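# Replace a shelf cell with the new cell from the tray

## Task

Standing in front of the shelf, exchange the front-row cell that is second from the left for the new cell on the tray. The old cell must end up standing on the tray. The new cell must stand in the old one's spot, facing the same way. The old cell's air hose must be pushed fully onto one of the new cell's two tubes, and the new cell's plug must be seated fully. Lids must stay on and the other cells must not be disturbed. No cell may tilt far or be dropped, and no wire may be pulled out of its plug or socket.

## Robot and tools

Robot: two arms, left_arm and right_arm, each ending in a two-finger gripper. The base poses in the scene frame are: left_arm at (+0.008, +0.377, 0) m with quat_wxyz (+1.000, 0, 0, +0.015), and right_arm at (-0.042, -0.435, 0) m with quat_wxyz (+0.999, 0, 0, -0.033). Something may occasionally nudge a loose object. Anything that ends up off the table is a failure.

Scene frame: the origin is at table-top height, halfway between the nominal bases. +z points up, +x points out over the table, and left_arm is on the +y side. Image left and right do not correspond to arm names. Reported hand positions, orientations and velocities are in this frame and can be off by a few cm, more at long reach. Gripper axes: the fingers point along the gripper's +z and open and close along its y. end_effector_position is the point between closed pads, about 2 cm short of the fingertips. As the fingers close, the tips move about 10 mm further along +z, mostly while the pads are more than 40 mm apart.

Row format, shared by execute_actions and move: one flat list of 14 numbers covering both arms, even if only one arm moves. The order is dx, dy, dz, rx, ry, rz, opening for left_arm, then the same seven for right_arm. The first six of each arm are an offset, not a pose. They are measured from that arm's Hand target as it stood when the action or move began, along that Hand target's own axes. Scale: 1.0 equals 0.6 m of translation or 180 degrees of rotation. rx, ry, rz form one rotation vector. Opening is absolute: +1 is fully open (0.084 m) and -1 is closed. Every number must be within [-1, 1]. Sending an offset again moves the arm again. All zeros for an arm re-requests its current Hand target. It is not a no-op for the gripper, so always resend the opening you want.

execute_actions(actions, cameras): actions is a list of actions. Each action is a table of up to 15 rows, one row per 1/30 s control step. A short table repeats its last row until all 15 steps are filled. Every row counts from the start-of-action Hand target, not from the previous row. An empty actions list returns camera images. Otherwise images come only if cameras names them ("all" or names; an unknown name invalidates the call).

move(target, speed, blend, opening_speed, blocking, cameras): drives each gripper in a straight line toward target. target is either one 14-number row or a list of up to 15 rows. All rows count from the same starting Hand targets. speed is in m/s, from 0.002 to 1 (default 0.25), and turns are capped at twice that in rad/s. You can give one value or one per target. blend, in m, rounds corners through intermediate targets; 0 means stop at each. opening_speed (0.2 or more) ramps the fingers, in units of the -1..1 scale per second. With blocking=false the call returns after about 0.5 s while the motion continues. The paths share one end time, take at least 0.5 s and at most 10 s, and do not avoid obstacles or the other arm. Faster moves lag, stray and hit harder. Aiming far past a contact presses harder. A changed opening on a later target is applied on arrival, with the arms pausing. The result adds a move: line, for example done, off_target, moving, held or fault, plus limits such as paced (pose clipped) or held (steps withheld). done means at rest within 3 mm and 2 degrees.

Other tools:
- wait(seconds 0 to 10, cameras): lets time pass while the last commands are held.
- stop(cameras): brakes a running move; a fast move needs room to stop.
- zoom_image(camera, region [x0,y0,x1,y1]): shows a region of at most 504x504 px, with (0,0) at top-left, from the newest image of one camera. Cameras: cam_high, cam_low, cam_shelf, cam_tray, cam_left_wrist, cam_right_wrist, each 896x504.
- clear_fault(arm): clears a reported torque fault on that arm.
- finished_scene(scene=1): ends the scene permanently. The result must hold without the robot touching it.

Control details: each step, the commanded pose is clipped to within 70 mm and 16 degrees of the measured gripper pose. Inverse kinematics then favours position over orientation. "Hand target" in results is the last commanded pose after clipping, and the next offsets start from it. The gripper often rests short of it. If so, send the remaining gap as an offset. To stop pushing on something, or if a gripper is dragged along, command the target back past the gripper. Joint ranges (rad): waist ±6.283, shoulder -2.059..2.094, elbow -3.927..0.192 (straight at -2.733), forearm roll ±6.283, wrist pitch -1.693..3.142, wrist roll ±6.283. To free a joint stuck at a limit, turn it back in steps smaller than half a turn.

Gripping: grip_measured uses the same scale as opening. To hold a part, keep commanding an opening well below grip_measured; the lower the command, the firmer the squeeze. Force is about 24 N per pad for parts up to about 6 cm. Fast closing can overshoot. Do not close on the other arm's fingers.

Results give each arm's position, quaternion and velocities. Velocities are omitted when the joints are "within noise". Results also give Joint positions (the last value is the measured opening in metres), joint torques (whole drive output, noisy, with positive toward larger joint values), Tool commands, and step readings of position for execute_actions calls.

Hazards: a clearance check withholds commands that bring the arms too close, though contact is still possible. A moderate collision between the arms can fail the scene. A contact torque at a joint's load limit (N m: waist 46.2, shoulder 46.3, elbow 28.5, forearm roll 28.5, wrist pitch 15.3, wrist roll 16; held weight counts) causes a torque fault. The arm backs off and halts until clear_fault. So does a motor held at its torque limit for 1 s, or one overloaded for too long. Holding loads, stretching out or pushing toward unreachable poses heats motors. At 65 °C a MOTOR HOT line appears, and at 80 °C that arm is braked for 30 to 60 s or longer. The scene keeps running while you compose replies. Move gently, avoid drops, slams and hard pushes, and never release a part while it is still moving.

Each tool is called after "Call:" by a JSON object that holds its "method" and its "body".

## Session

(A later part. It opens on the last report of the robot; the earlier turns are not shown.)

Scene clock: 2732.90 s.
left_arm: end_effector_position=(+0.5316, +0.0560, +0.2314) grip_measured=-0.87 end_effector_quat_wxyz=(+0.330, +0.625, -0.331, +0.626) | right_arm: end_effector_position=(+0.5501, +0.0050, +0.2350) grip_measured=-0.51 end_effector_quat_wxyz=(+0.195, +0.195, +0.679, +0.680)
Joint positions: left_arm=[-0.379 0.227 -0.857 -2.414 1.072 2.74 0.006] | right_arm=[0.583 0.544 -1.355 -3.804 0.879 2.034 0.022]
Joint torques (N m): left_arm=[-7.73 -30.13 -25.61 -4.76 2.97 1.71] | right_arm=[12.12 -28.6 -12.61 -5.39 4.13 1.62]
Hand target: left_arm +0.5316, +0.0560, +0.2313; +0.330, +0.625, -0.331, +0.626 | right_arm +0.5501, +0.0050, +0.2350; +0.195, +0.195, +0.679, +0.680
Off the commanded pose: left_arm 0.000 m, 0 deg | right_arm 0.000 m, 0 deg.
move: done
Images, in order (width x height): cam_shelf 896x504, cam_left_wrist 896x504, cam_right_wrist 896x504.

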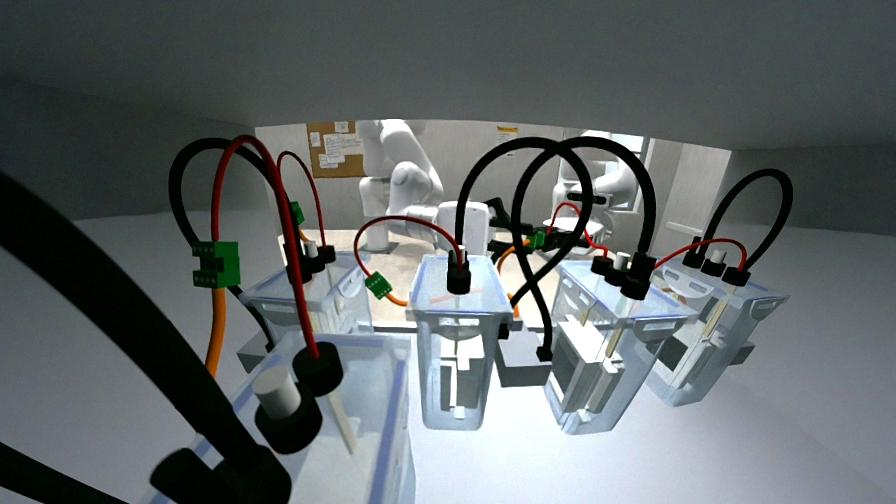

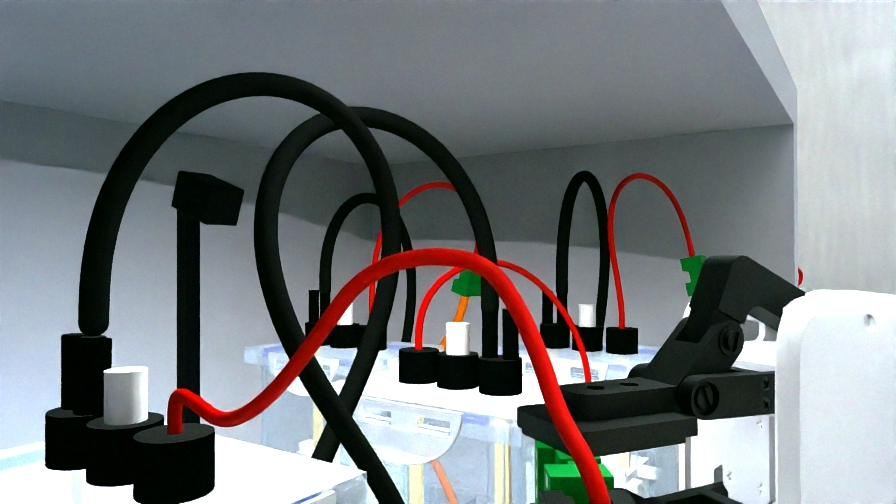

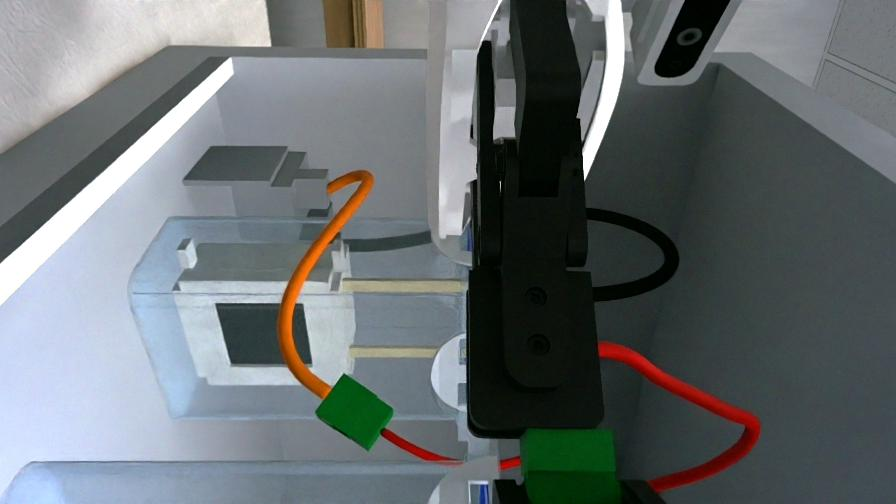

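Call:
{"method": "move", "body": {"target": [0, 0, 0.003, 0, 0, 0, -0.85, 0, 0, 0, 0, 0, 0, -1], "speed": 0.015, "cameras": ["cam_right_wrist", "cam_shelf"]}}

Call:
{"method": "zoom_image", "body": {"camera": "cam_right_wrist", "region": [480, 404, 640, 504]}}

Call:
{"method": "zoom_image", "body": {"camera": "cam_shelf", "region": [510, 210, 570, 265]}}

Scene clock: 2738.67 s.
left_arm: end_effector_position=(+0.5326, +0.0545, +0.2313) grip_measured=-0.87 end_effector_quat_wxyz=(+0.330, +0.625, -0.331, +0.625) | right_arm: end_effector_position=(+0.5501, +0.0050, +0.2349) grip_measured=-0.51 end_effector_quat_wxyz=(+0.195, +0.195, +0.679, +0.680)
Joint positions: left_arm=[-0.382 0.231 -0.863 -2.416 1.07 2.741 0.006] | right_arm=[0.583 0.544 -1.355 -3.804 0.879 2.034 0.022]
Joint torques (N m): left_arm=[-7.94 -29.87 -26.42 -4.94 2.84 1.88] | right_arm=[10.51 -24.47 -12.55 -4.47 4.77 1.58]
Hand target: left_arm +0.5326, +0.0545, +0.2313; +0.330, +0.625, -0.331, +0.626 | right_arm +0.5501, +0.0050, +0.2350; +0.195, +0.195, +0.679, +0.680
Off the commanded pose: left_arm 0.000 m, 0 deg | right_arm 0.000 m, 0 deg.
move: done
Images, in order (width x height): cam_shelf 896x504, cam_right_wrist 896x504.

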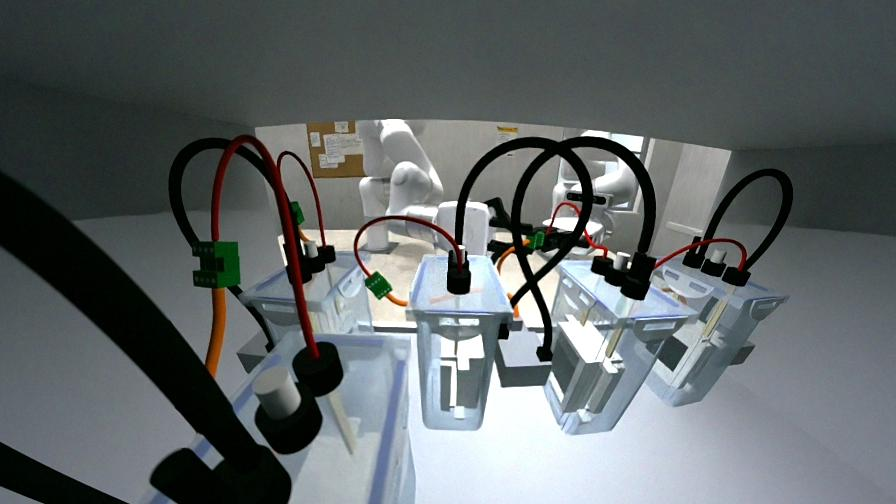

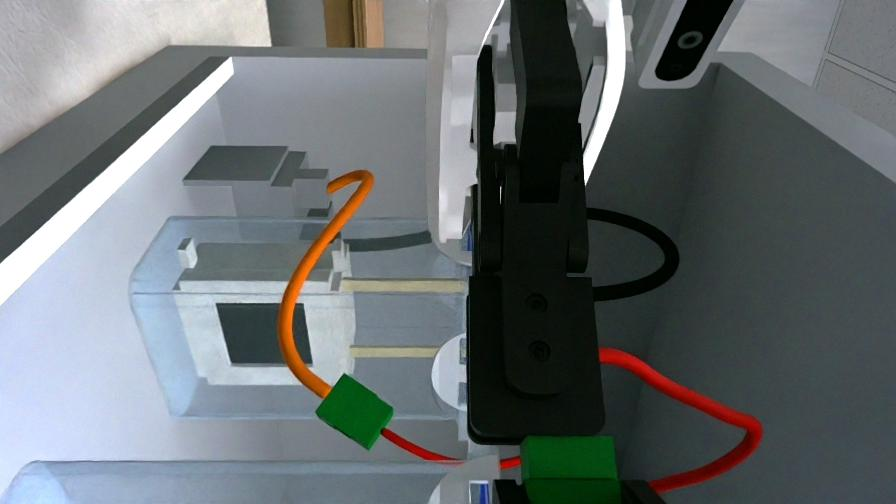

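Scaled by 3.150 from the camera's 896x504 image, which has a finer 1280x720 frame.

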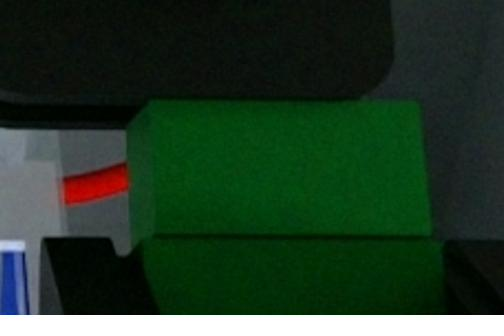

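Scaled by 8.400 from the camera's 896x504 image, which has a finer 1280x720 frame.

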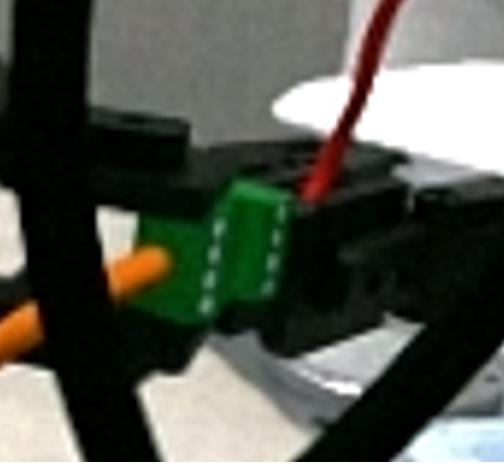

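Call:
{"method": "move", "body": {"target": [0, 0, 0.0025, 0, 0, 0, -0.85, 0, 0, 0, 0, 0, 0, -1], "speed": 0.015, "cameras": ["cam_right_wrist", "cam_shelf"]}}

Call:
{"method": "zoom_image", "body": {"camera": "cam_right_wrist", "region": [480, 404, 640, 504]}}

Call:
{"method": "zoom_image", "body": {"camera": "cam_shelf", "region": [510, 210, 570, 265]}}

Scene clock: 2742.60 s.
left_arm: end_effector_position=(+0.5334, +0.0533, +0.2313) grip_measured=-0.87 end_effector_quat_wxyz=(+0.330, +0.625, -0.331, +0.625) | right_arm: end_effector_position=(+0.5502, +0.0049, +0.2349) grip_measured=-0.51 end_effector_quat_wxyz=(+0.195, +0.196, +0.679, +0.680)
Joint positions: left_arm=[-0.384 0.234 -0.867 -2.418 1.068 2.741 0.006] | right_arm=[0.583 0.544 -1.355 -3.804 0.879 2.034 0.022]
Joint torques (N m): left_arm=[-9.92 -29.19 -28.93 -5.24 3.38 1.87] | right_arm=[18.72 -29.57 -12.54 -3.75 7.65 1.62]
Hand target: left_arm +0.5334, +0.0532, +0.2313; +0.330, +0.625, -0.331, +0.626 | right_arm +0.5501, +0.0050, +0.2350; +0.195, +0.195, +0.679, +0.680
Off the commanded pose: left_arm 0.000 m, 0 deg | right_arm 0.000 m, 0 deg.
move: done
Images, in order (width x height): cam_shelf 896x504, cam_right_wrist 896x504.

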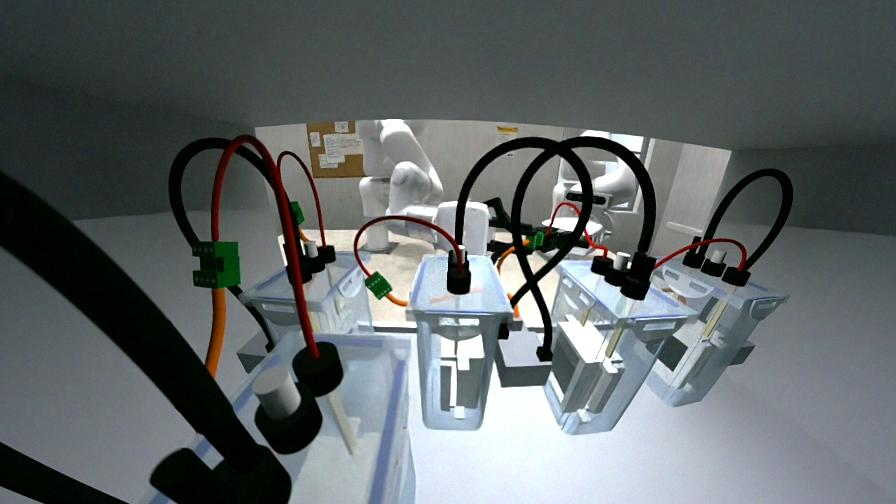

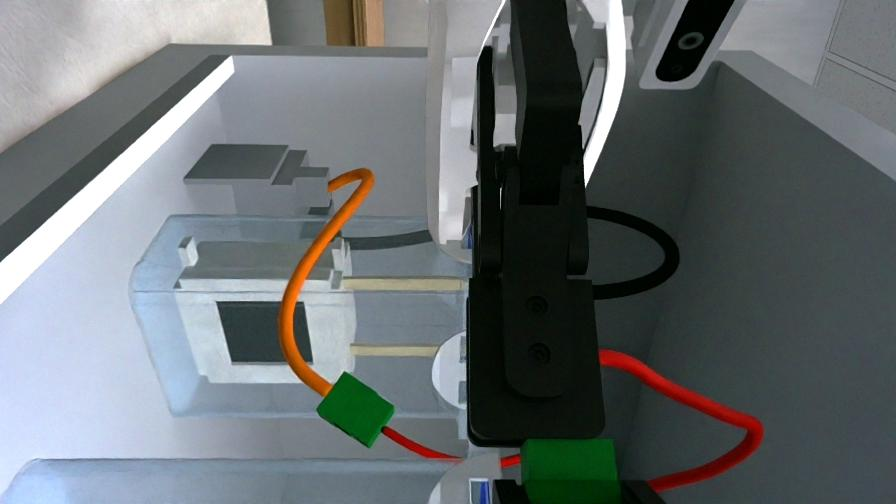

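Scaled by 3.150 from the camera's 896x504 image, which has a finer 1280x720 frame.

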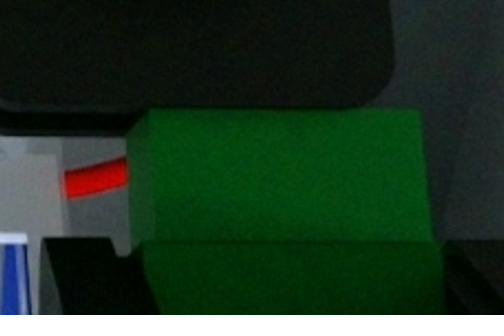

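Scaled by 8.400 from the camera's 896x504 image, which has a finer 1280x720 frame.

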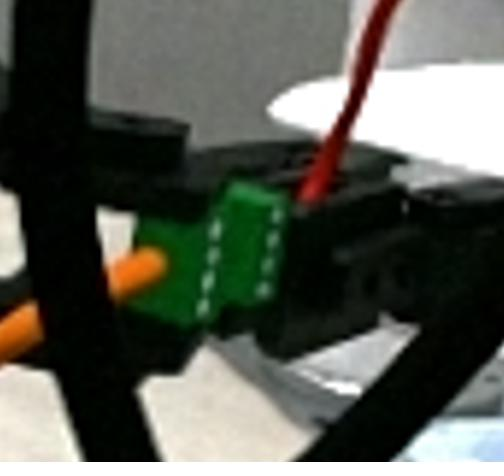

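Call:
{"method": "move", "body": {"target": [0, 0, 0.002, 0, 0, 0, -0.85, 0, 0, 0, 0, 0, 0, -1], "speed": 0.015, "cameras": ["cam_right_wrist", "cam_shelf", "cam_left_wrist"]}}

Call:
{"method": "zoom_image", "body": {"camera": "cam_right_wrist", "region": [500, 424, 640, 504]}}

Call:
{"method": "zoom_image", "body": {"camera": "cam_shelf", "region": [520, 220, 560, 255]}}

Call:
{"method": "zoom_image", "body": {"camera": "cam_left_wrist", "region": [480, 404, 640, 504]}}

Scene clock: 2748.53 s.
left_arm: end_effector_position=(+0.5341, +0.0523, +0.2314) grip_measured=-0.87 end_effector_quat_wxyz=(+0.330, +0.625, -0.331, +0.626) | right_arm: end_effector_position=(+0.5502, +0.0049, +0.2350) grip_measured=-0.51 end_effector_quat_wxyz=(+0.195, +0.196, +0.679, +0.680)
Joint positions: left_arm=[-0.386 0.237 -0.871 -2.419 1.066 2.741 0.006] | right_arm=[0.583 0.544 -1.355 -3.804 0.879 2.034 0.022]
Joint torques (N m): left_arm=[-10.03 -29.09 -29 -5.19 3.39 1.91] | right_arm=[19.17 -32.16 -12.42 -3.01 7.5 1.6]
Hand target: left_arm +0.5341, +0.0522, +0.2313; +0.330, +0.625, -0.331, +0.626 | right_arm +0.5501, +0.0050, +0.2350; +0.195, +0.195, +0.679, +0.680
Off the commanded pose: left_arm 0.000 m, 0 deg | right_arm 0.000 m, 0 deg.
move: done
Images, in order (width x height): cam_shelf 896x504, cam_left_wrist 896x504, cam_right_wrist 896x504.

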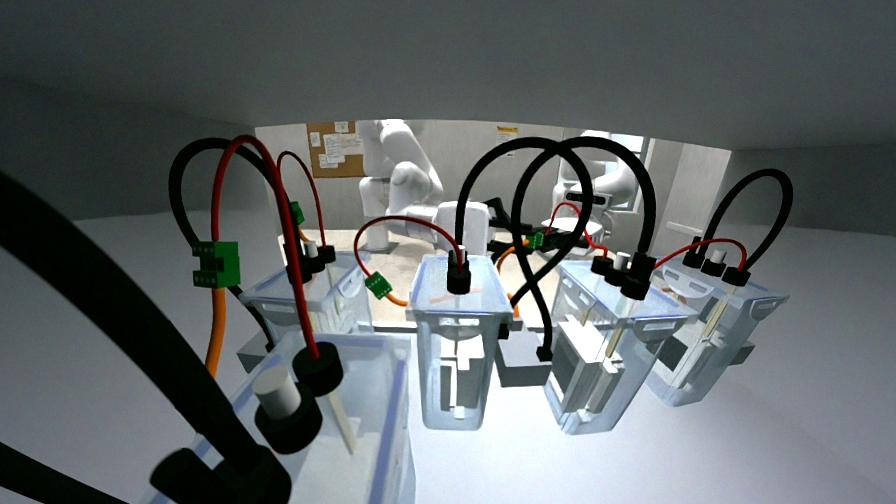

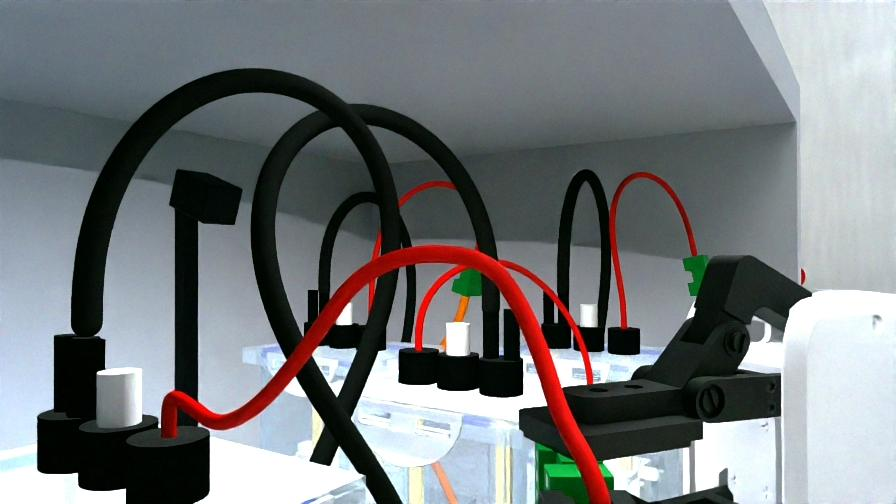

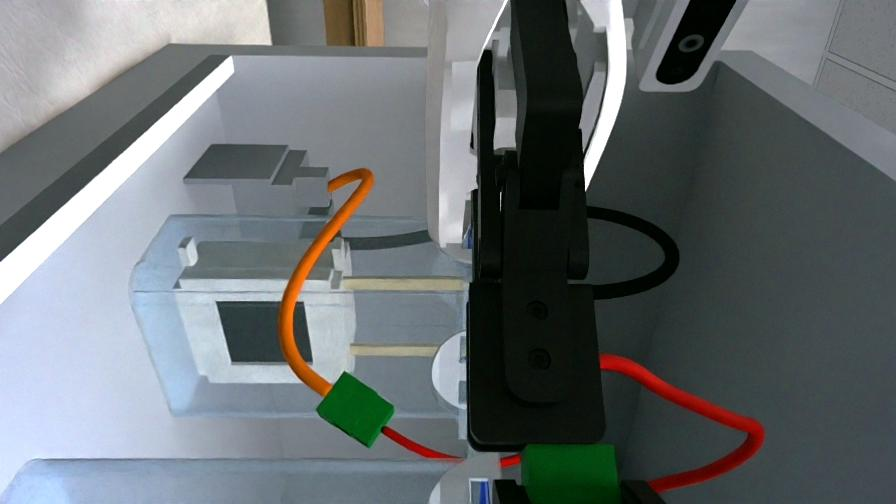

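Scaled by 3.600 from the camera's 896x504 image, which has a finer 1280x720 frame.

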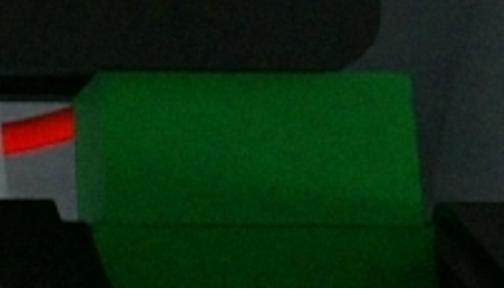

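Scaled by 12.600 from the camera's 896x504 image, which has a finer 1280x720 frame.

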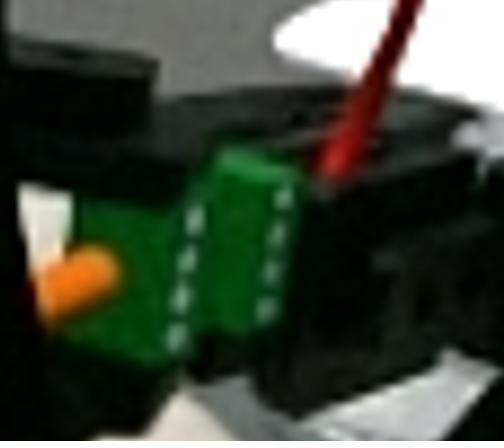

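Scaled by 3.150 from the camera's 896x504 image, which has a finer 1280x720 frame.

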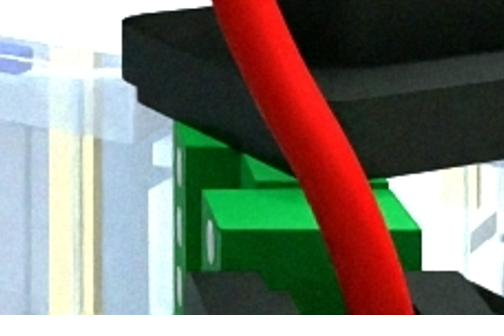

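Call:
{"method": "move", "body": {"target": [[0, 0, -0.005, 0, 0, 0, -0.85, 0, 0, 0, 0, 0, 0, -1],[0, 0, -0.01, 0, 0, 0, -0.6, 0, 0, 0, 0, 0, 0, -1],[0, 0, -0.05, 0, 0, 0, -0.6, 0, 0, 0, 0, 0, 0, -1]], "speed": 0.04, "cameras": ["cam_right_wrist", "cam_shelf", "cam_left_wrist", "cam_low"]}}

Call:
{"method": "zoom_image", "body": {"camera": "cam_right_wrist", "region": [480, 404, 640, 504]}}

Call:
{"method": "zoom_image", "body": {"camera": "cam_left_wrist", "region": [440, 364, 640, 504]}}

Call:
{"method": "zoom_image", "body": {"camera": "cam_shelf", "region": [510, 210, 580, 265]}}

Scene clock: 2758.90 s.
left_arm: end_effector_position=(+0.5172, +0.0770, +0.2313) grip_measured=-0.62 end_effector_quat_wxyz=(+0.330, +0.625, -0.331, +0.625) | right_arm: end_effector_position=(+0.5501, +0.0050, +0.2350) grip_measured=-0.51 end_effector_quat_wxyz=(+0.195, +0.195, +0.679, +0.680)
Joint positions: left_arm=[-0.338 0.171 -0.778 -2.379 1.106 2.739 0.017] | right_arm=[0.583 0.544 -1.355 -3.804 0.879 2.034 0.022]
Joint torques (N m): left_arm=[4.86 -41.49 -10.65 2.37 4.84 -1.98] | right_arm=[-4.92 -27.65 -13.21 -1.89 1.1 1.59]
Hand target: left_arm +0.5172, +0.0770, +0.2313; +0.330, +0.625, -0.331, +0.626 | right_arm +0.5501, +0.0050, +0.2350; +0.195, +0.195, +0.679, +0.680
Off the commanded pose: left_arm 0.000 m, 0 deg | right_arm 0.000 m, 0 deg.
move: done
Images, in order (width x height): cam_low 896x504, cam_shelf 896x504, cam_left_wrist 896x504, cam_right_wrist 896x504.

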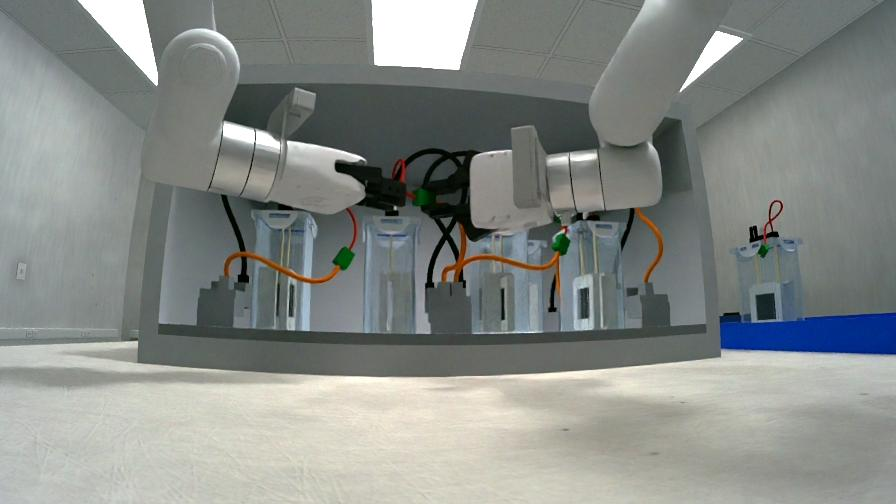

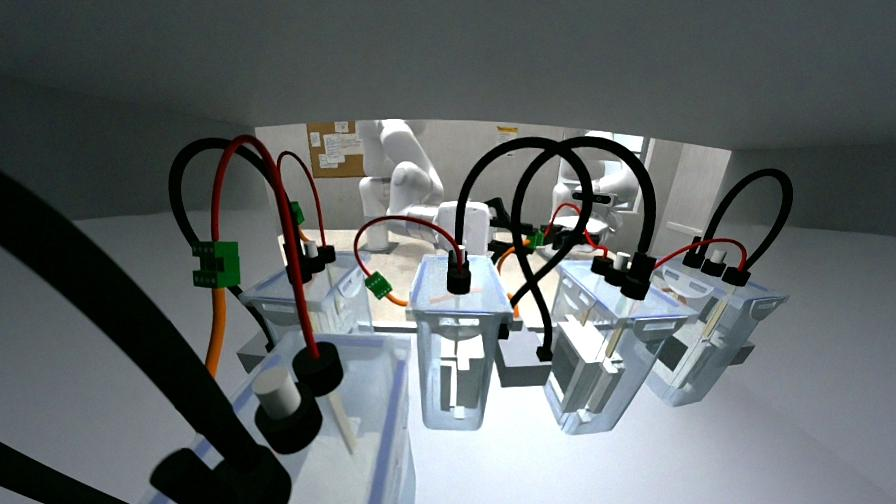

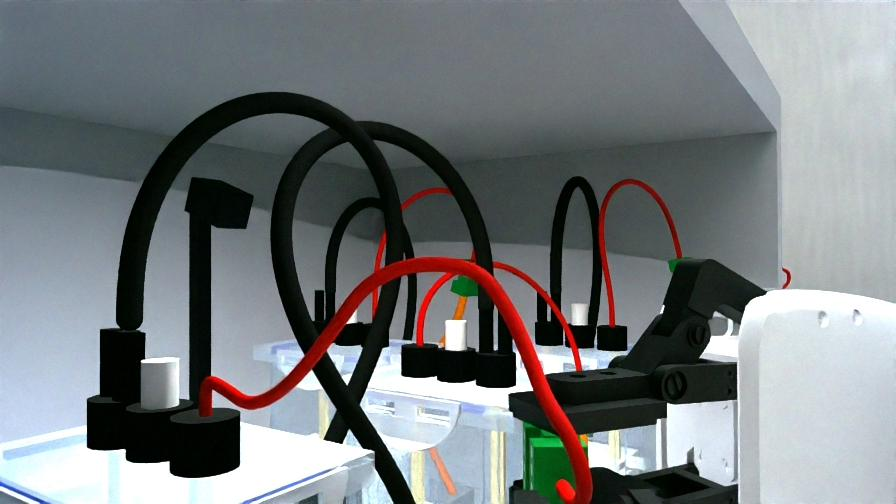

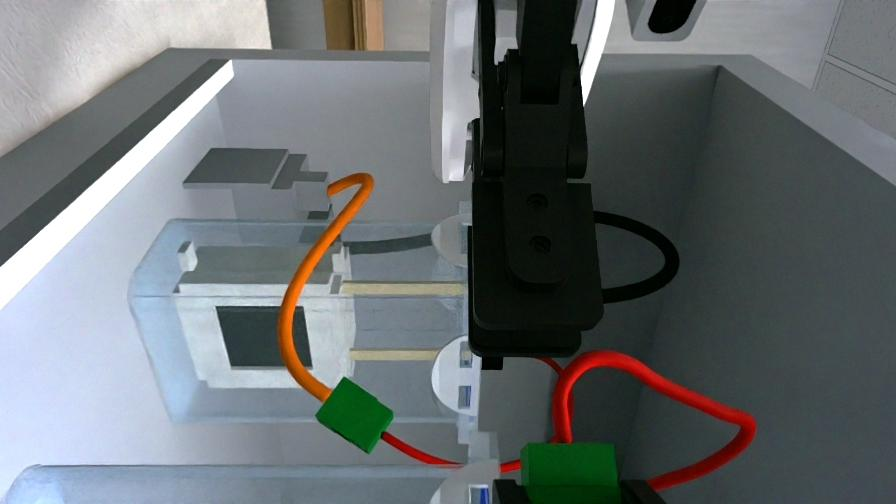

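Scaled by 3.150 from the camera's 896x504 image, which has a finer 1280x720 frame.

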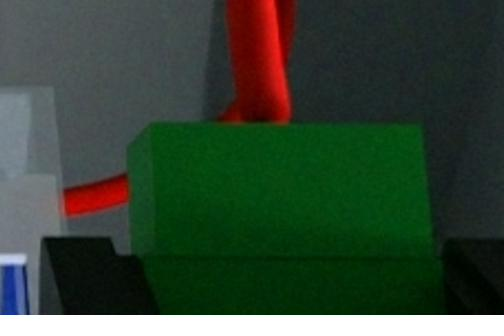

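Scaled by 2.520 from the camera's 896x504 image, which has a finer 1280x720 frame.

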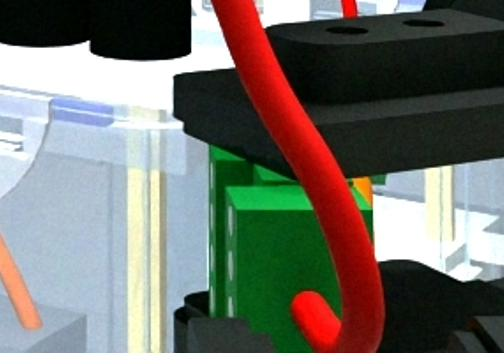

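Scaled by 7.200 from the camera's 896x504 image, which has a finer 1280x720 frame.

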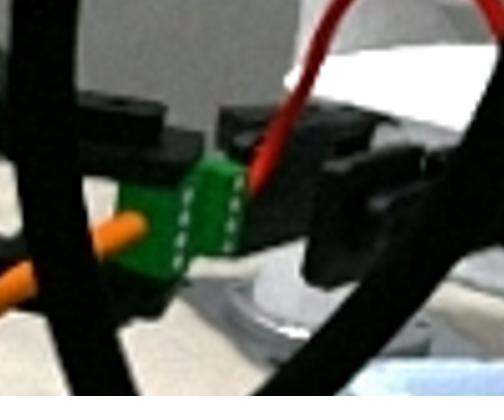

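Call:
{"method": "move", "body": {"target": [0, 0, -0.13, 0, 0, 0, -0.6, 0, 0, 0, 0, 0, 0, -1], "speed": 0.08, "cameras": ["cam_left_wrist", "cam_low"]}}

Call:
{"method": "zoom_image", "body": {"camera": "cam_left_wrist", "region": [400, 304, 660, 484]}}

Scene clock: 2764.43 s.
left_arm: end_effector_position=(+0.4733, +0.1415, +0.2313) grip_measured=-0.62 end_effector_quat_wxyz=(+0.330, +0.625, -0.331, +0.625) | right_arm: end_effector_position=(+0.5501, +0.0050, +0.2350) grip_measured=-0.51 end_effector_quat_wxyz=(+0.195, +0.195, +0.679, +0.680)
Joint positions: left_arm=[-0.182 0.007 -0.561 -2.24 1.205 2.718 0.017] | right_arm=[0.583 0.544 -1.355 -3.804 0.879 2.034 0.022]
Joint torques (N m): left_arm=[4.82 -35.39 -10.13 2.12 4.82 -2] | right_arm=[-4.9 -25.86 -15.48 -0.75 1.08 1.49]
Hand target: left_arm +0.4733, +0.1415, +0.2313; +0.330, +0.625, -0.331, +0.626 | right_arm +0.5501, +0.0050, +0.2350; +0.195, +0.195, +0.679, +0.680
Off the commanded pose: left_arm 0.000 m, 0 deg | right_arm 0.000 m, 0 deg.
move: done
Images, in order (width x height): cam_low 896x504, cam_left_wrist 896x504.

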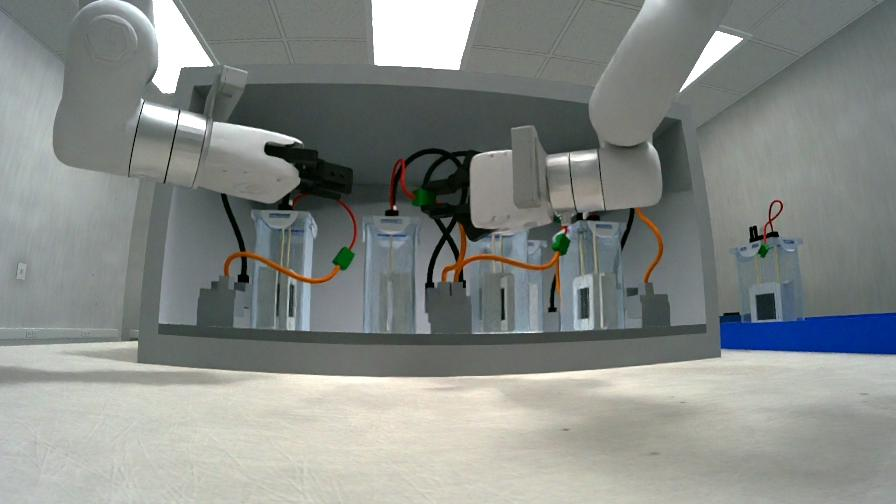

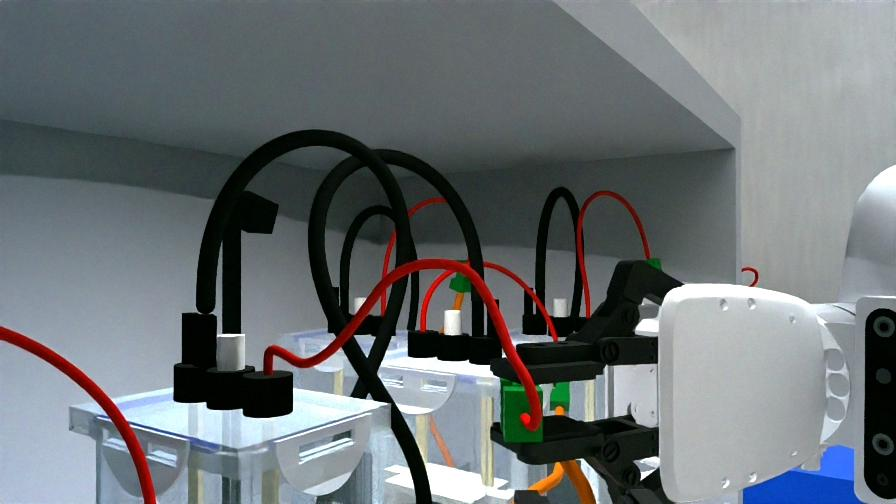

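Scaled by 1.938 from the camera's 896x504 image, which has a finer 1280x720 frame.

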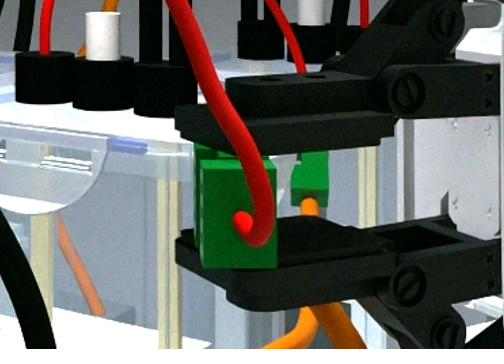

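Call:
{"method": "move", "body": {"target": [0, 0, 0, 0, 0, 0, -0.6, 0, 0, 0, 0, 0, 0, -0.38], "opening_speed": 0.2, "cameras": ["cam_left_wrist", "cam_right_wrist", "cam_shelf", "cam_low"]}}

Call:
{"method": "zoom_image", "body": {"camera": "cam_left_wrist", "region": [400, 304, 660, 484]}}

Scene clock: 2770.63 s.
left_arm: end_effector_position=(+0.4733, +0.1415, +0.2313) grip_measured=-0.62 end_effector_quat_wxyz=(+0.330, +0.625, -0.331, +0.626) | right_arm: end_effector_position=(+0.5501, +0.0050, +0.2350) grip_measured=-0.40 end_effector_quat_wxyz=(+0.195, +0.195, +0.679, +0.680)
Joint positions: left_arm=[-0.182 0.007 -0.561 -2.24 1.205 2.718 0.017] | right_arm=[0.583 0.544 -1.355 -3.804 0.879 2.034 0.027]
Joint torques (N m): left_arm=[4.87 -35.33 -9.91 2.12 4.46 -2.01] | right_arm=[-4.51 -26.2 -16.67 0.39 1.04 1.33]
Hand target: left_arm +0.4733, +0.1415, +0.2313; +0.330, +0.625, -0.331, +0.626 | right_arm +0.5501, +0.0050, +0.2350; +0.195, +0.195, +0.679, +0.680
Off the commanded pose: left_arm 0.000 m, 0 deg | right_arm 0.000 m, 0 deg.
move: done
Images, in order (width x height): cam_low 896x504, cam_shelf 896x504, cam_left_wrist 896x504, cam_right_wrist 896x504.

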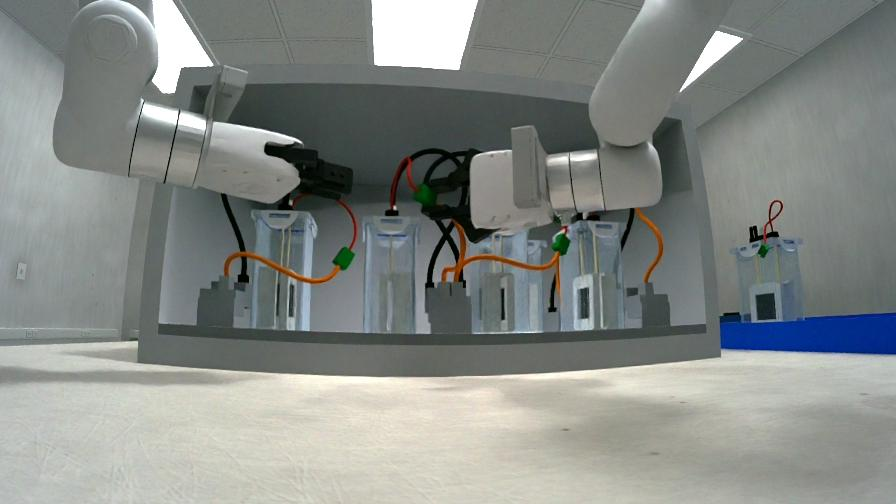

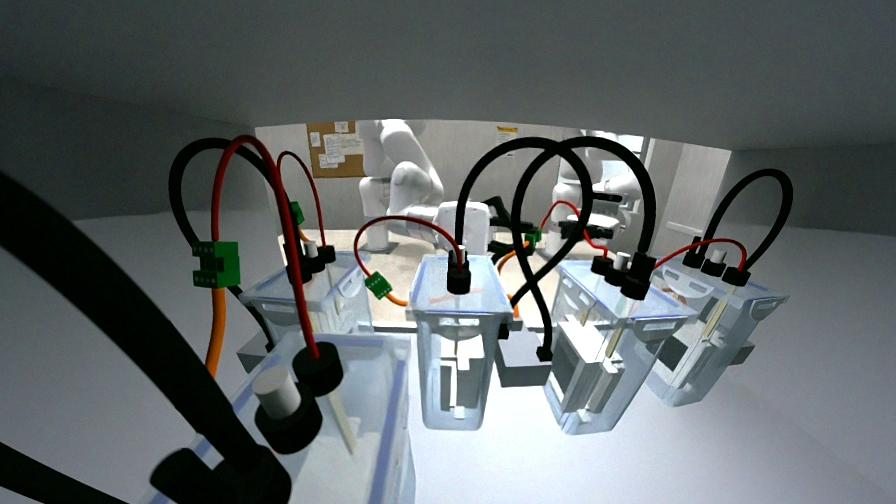

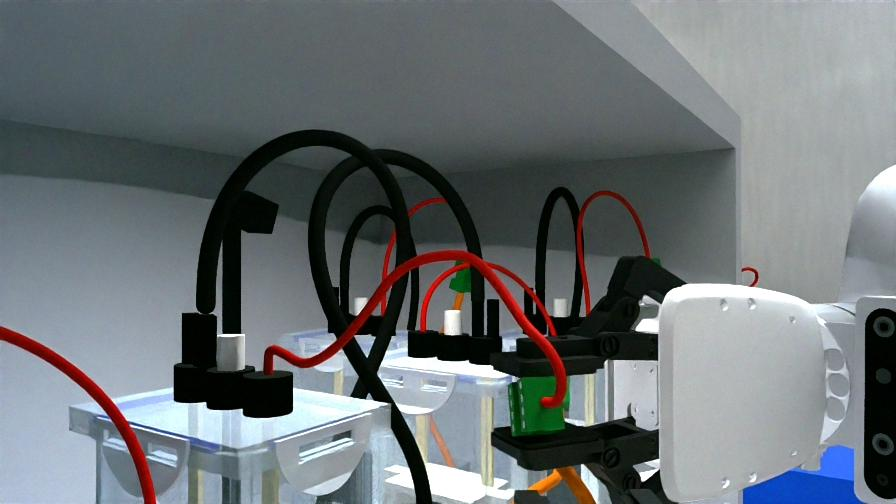

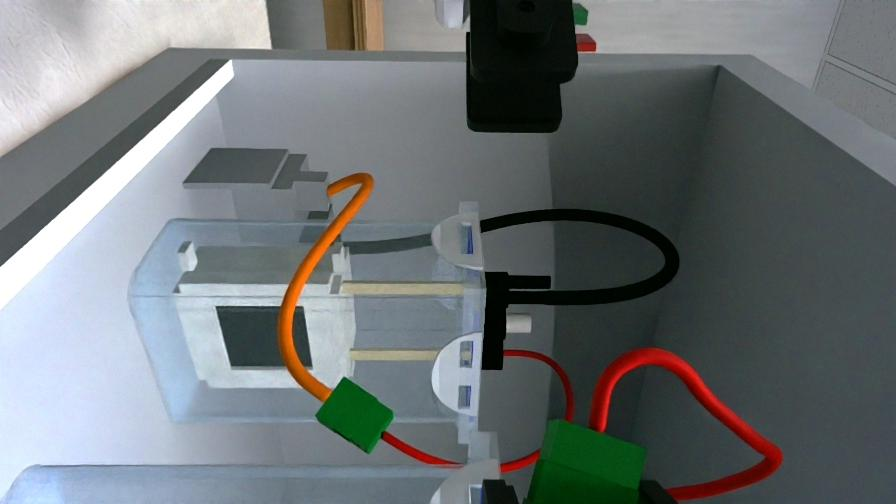

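Scaled by 1.938 from the camera's 896x504 image, which has a finer 1280x720 frame.

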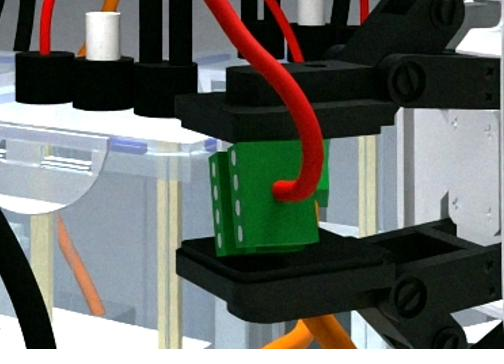

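Call:
{"method": "zoom_image", "body": {"camera": "cam_right_wrist", "region": [500, 400, 700, 504]}}

Call:
{"method": "zoom_image", "body": {"camera": "cam_shelf", "region": [510, 215, 560, 260]}}

Call:
{"method": "zoom_image", "body": {"camera": "cam_left_wrist", "region": [490, 360, 590, 450]}}

Scaled by 2.520 from the camera's 896x504 image, which has a finer 1280x720 frame.

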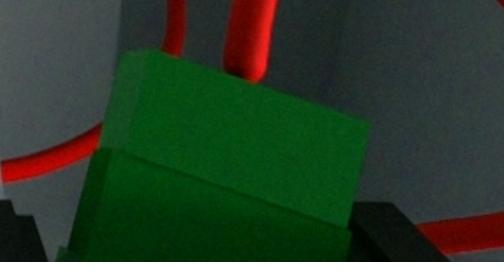

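Scaled by 10.080 from the camera's 896x504 image, which has a finer 1280x720 frame.

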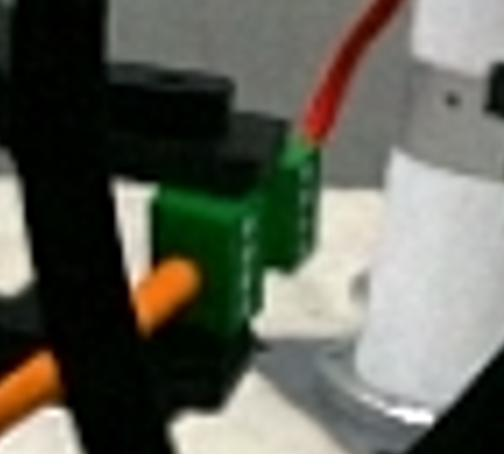

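Scaled by 5.040 from the camera's 896x504 image, which has a finer 1280x720 frame.

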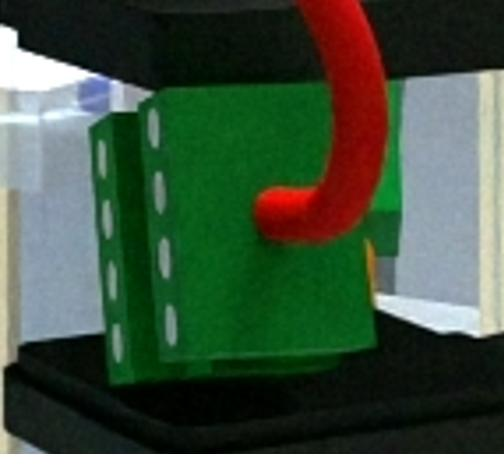

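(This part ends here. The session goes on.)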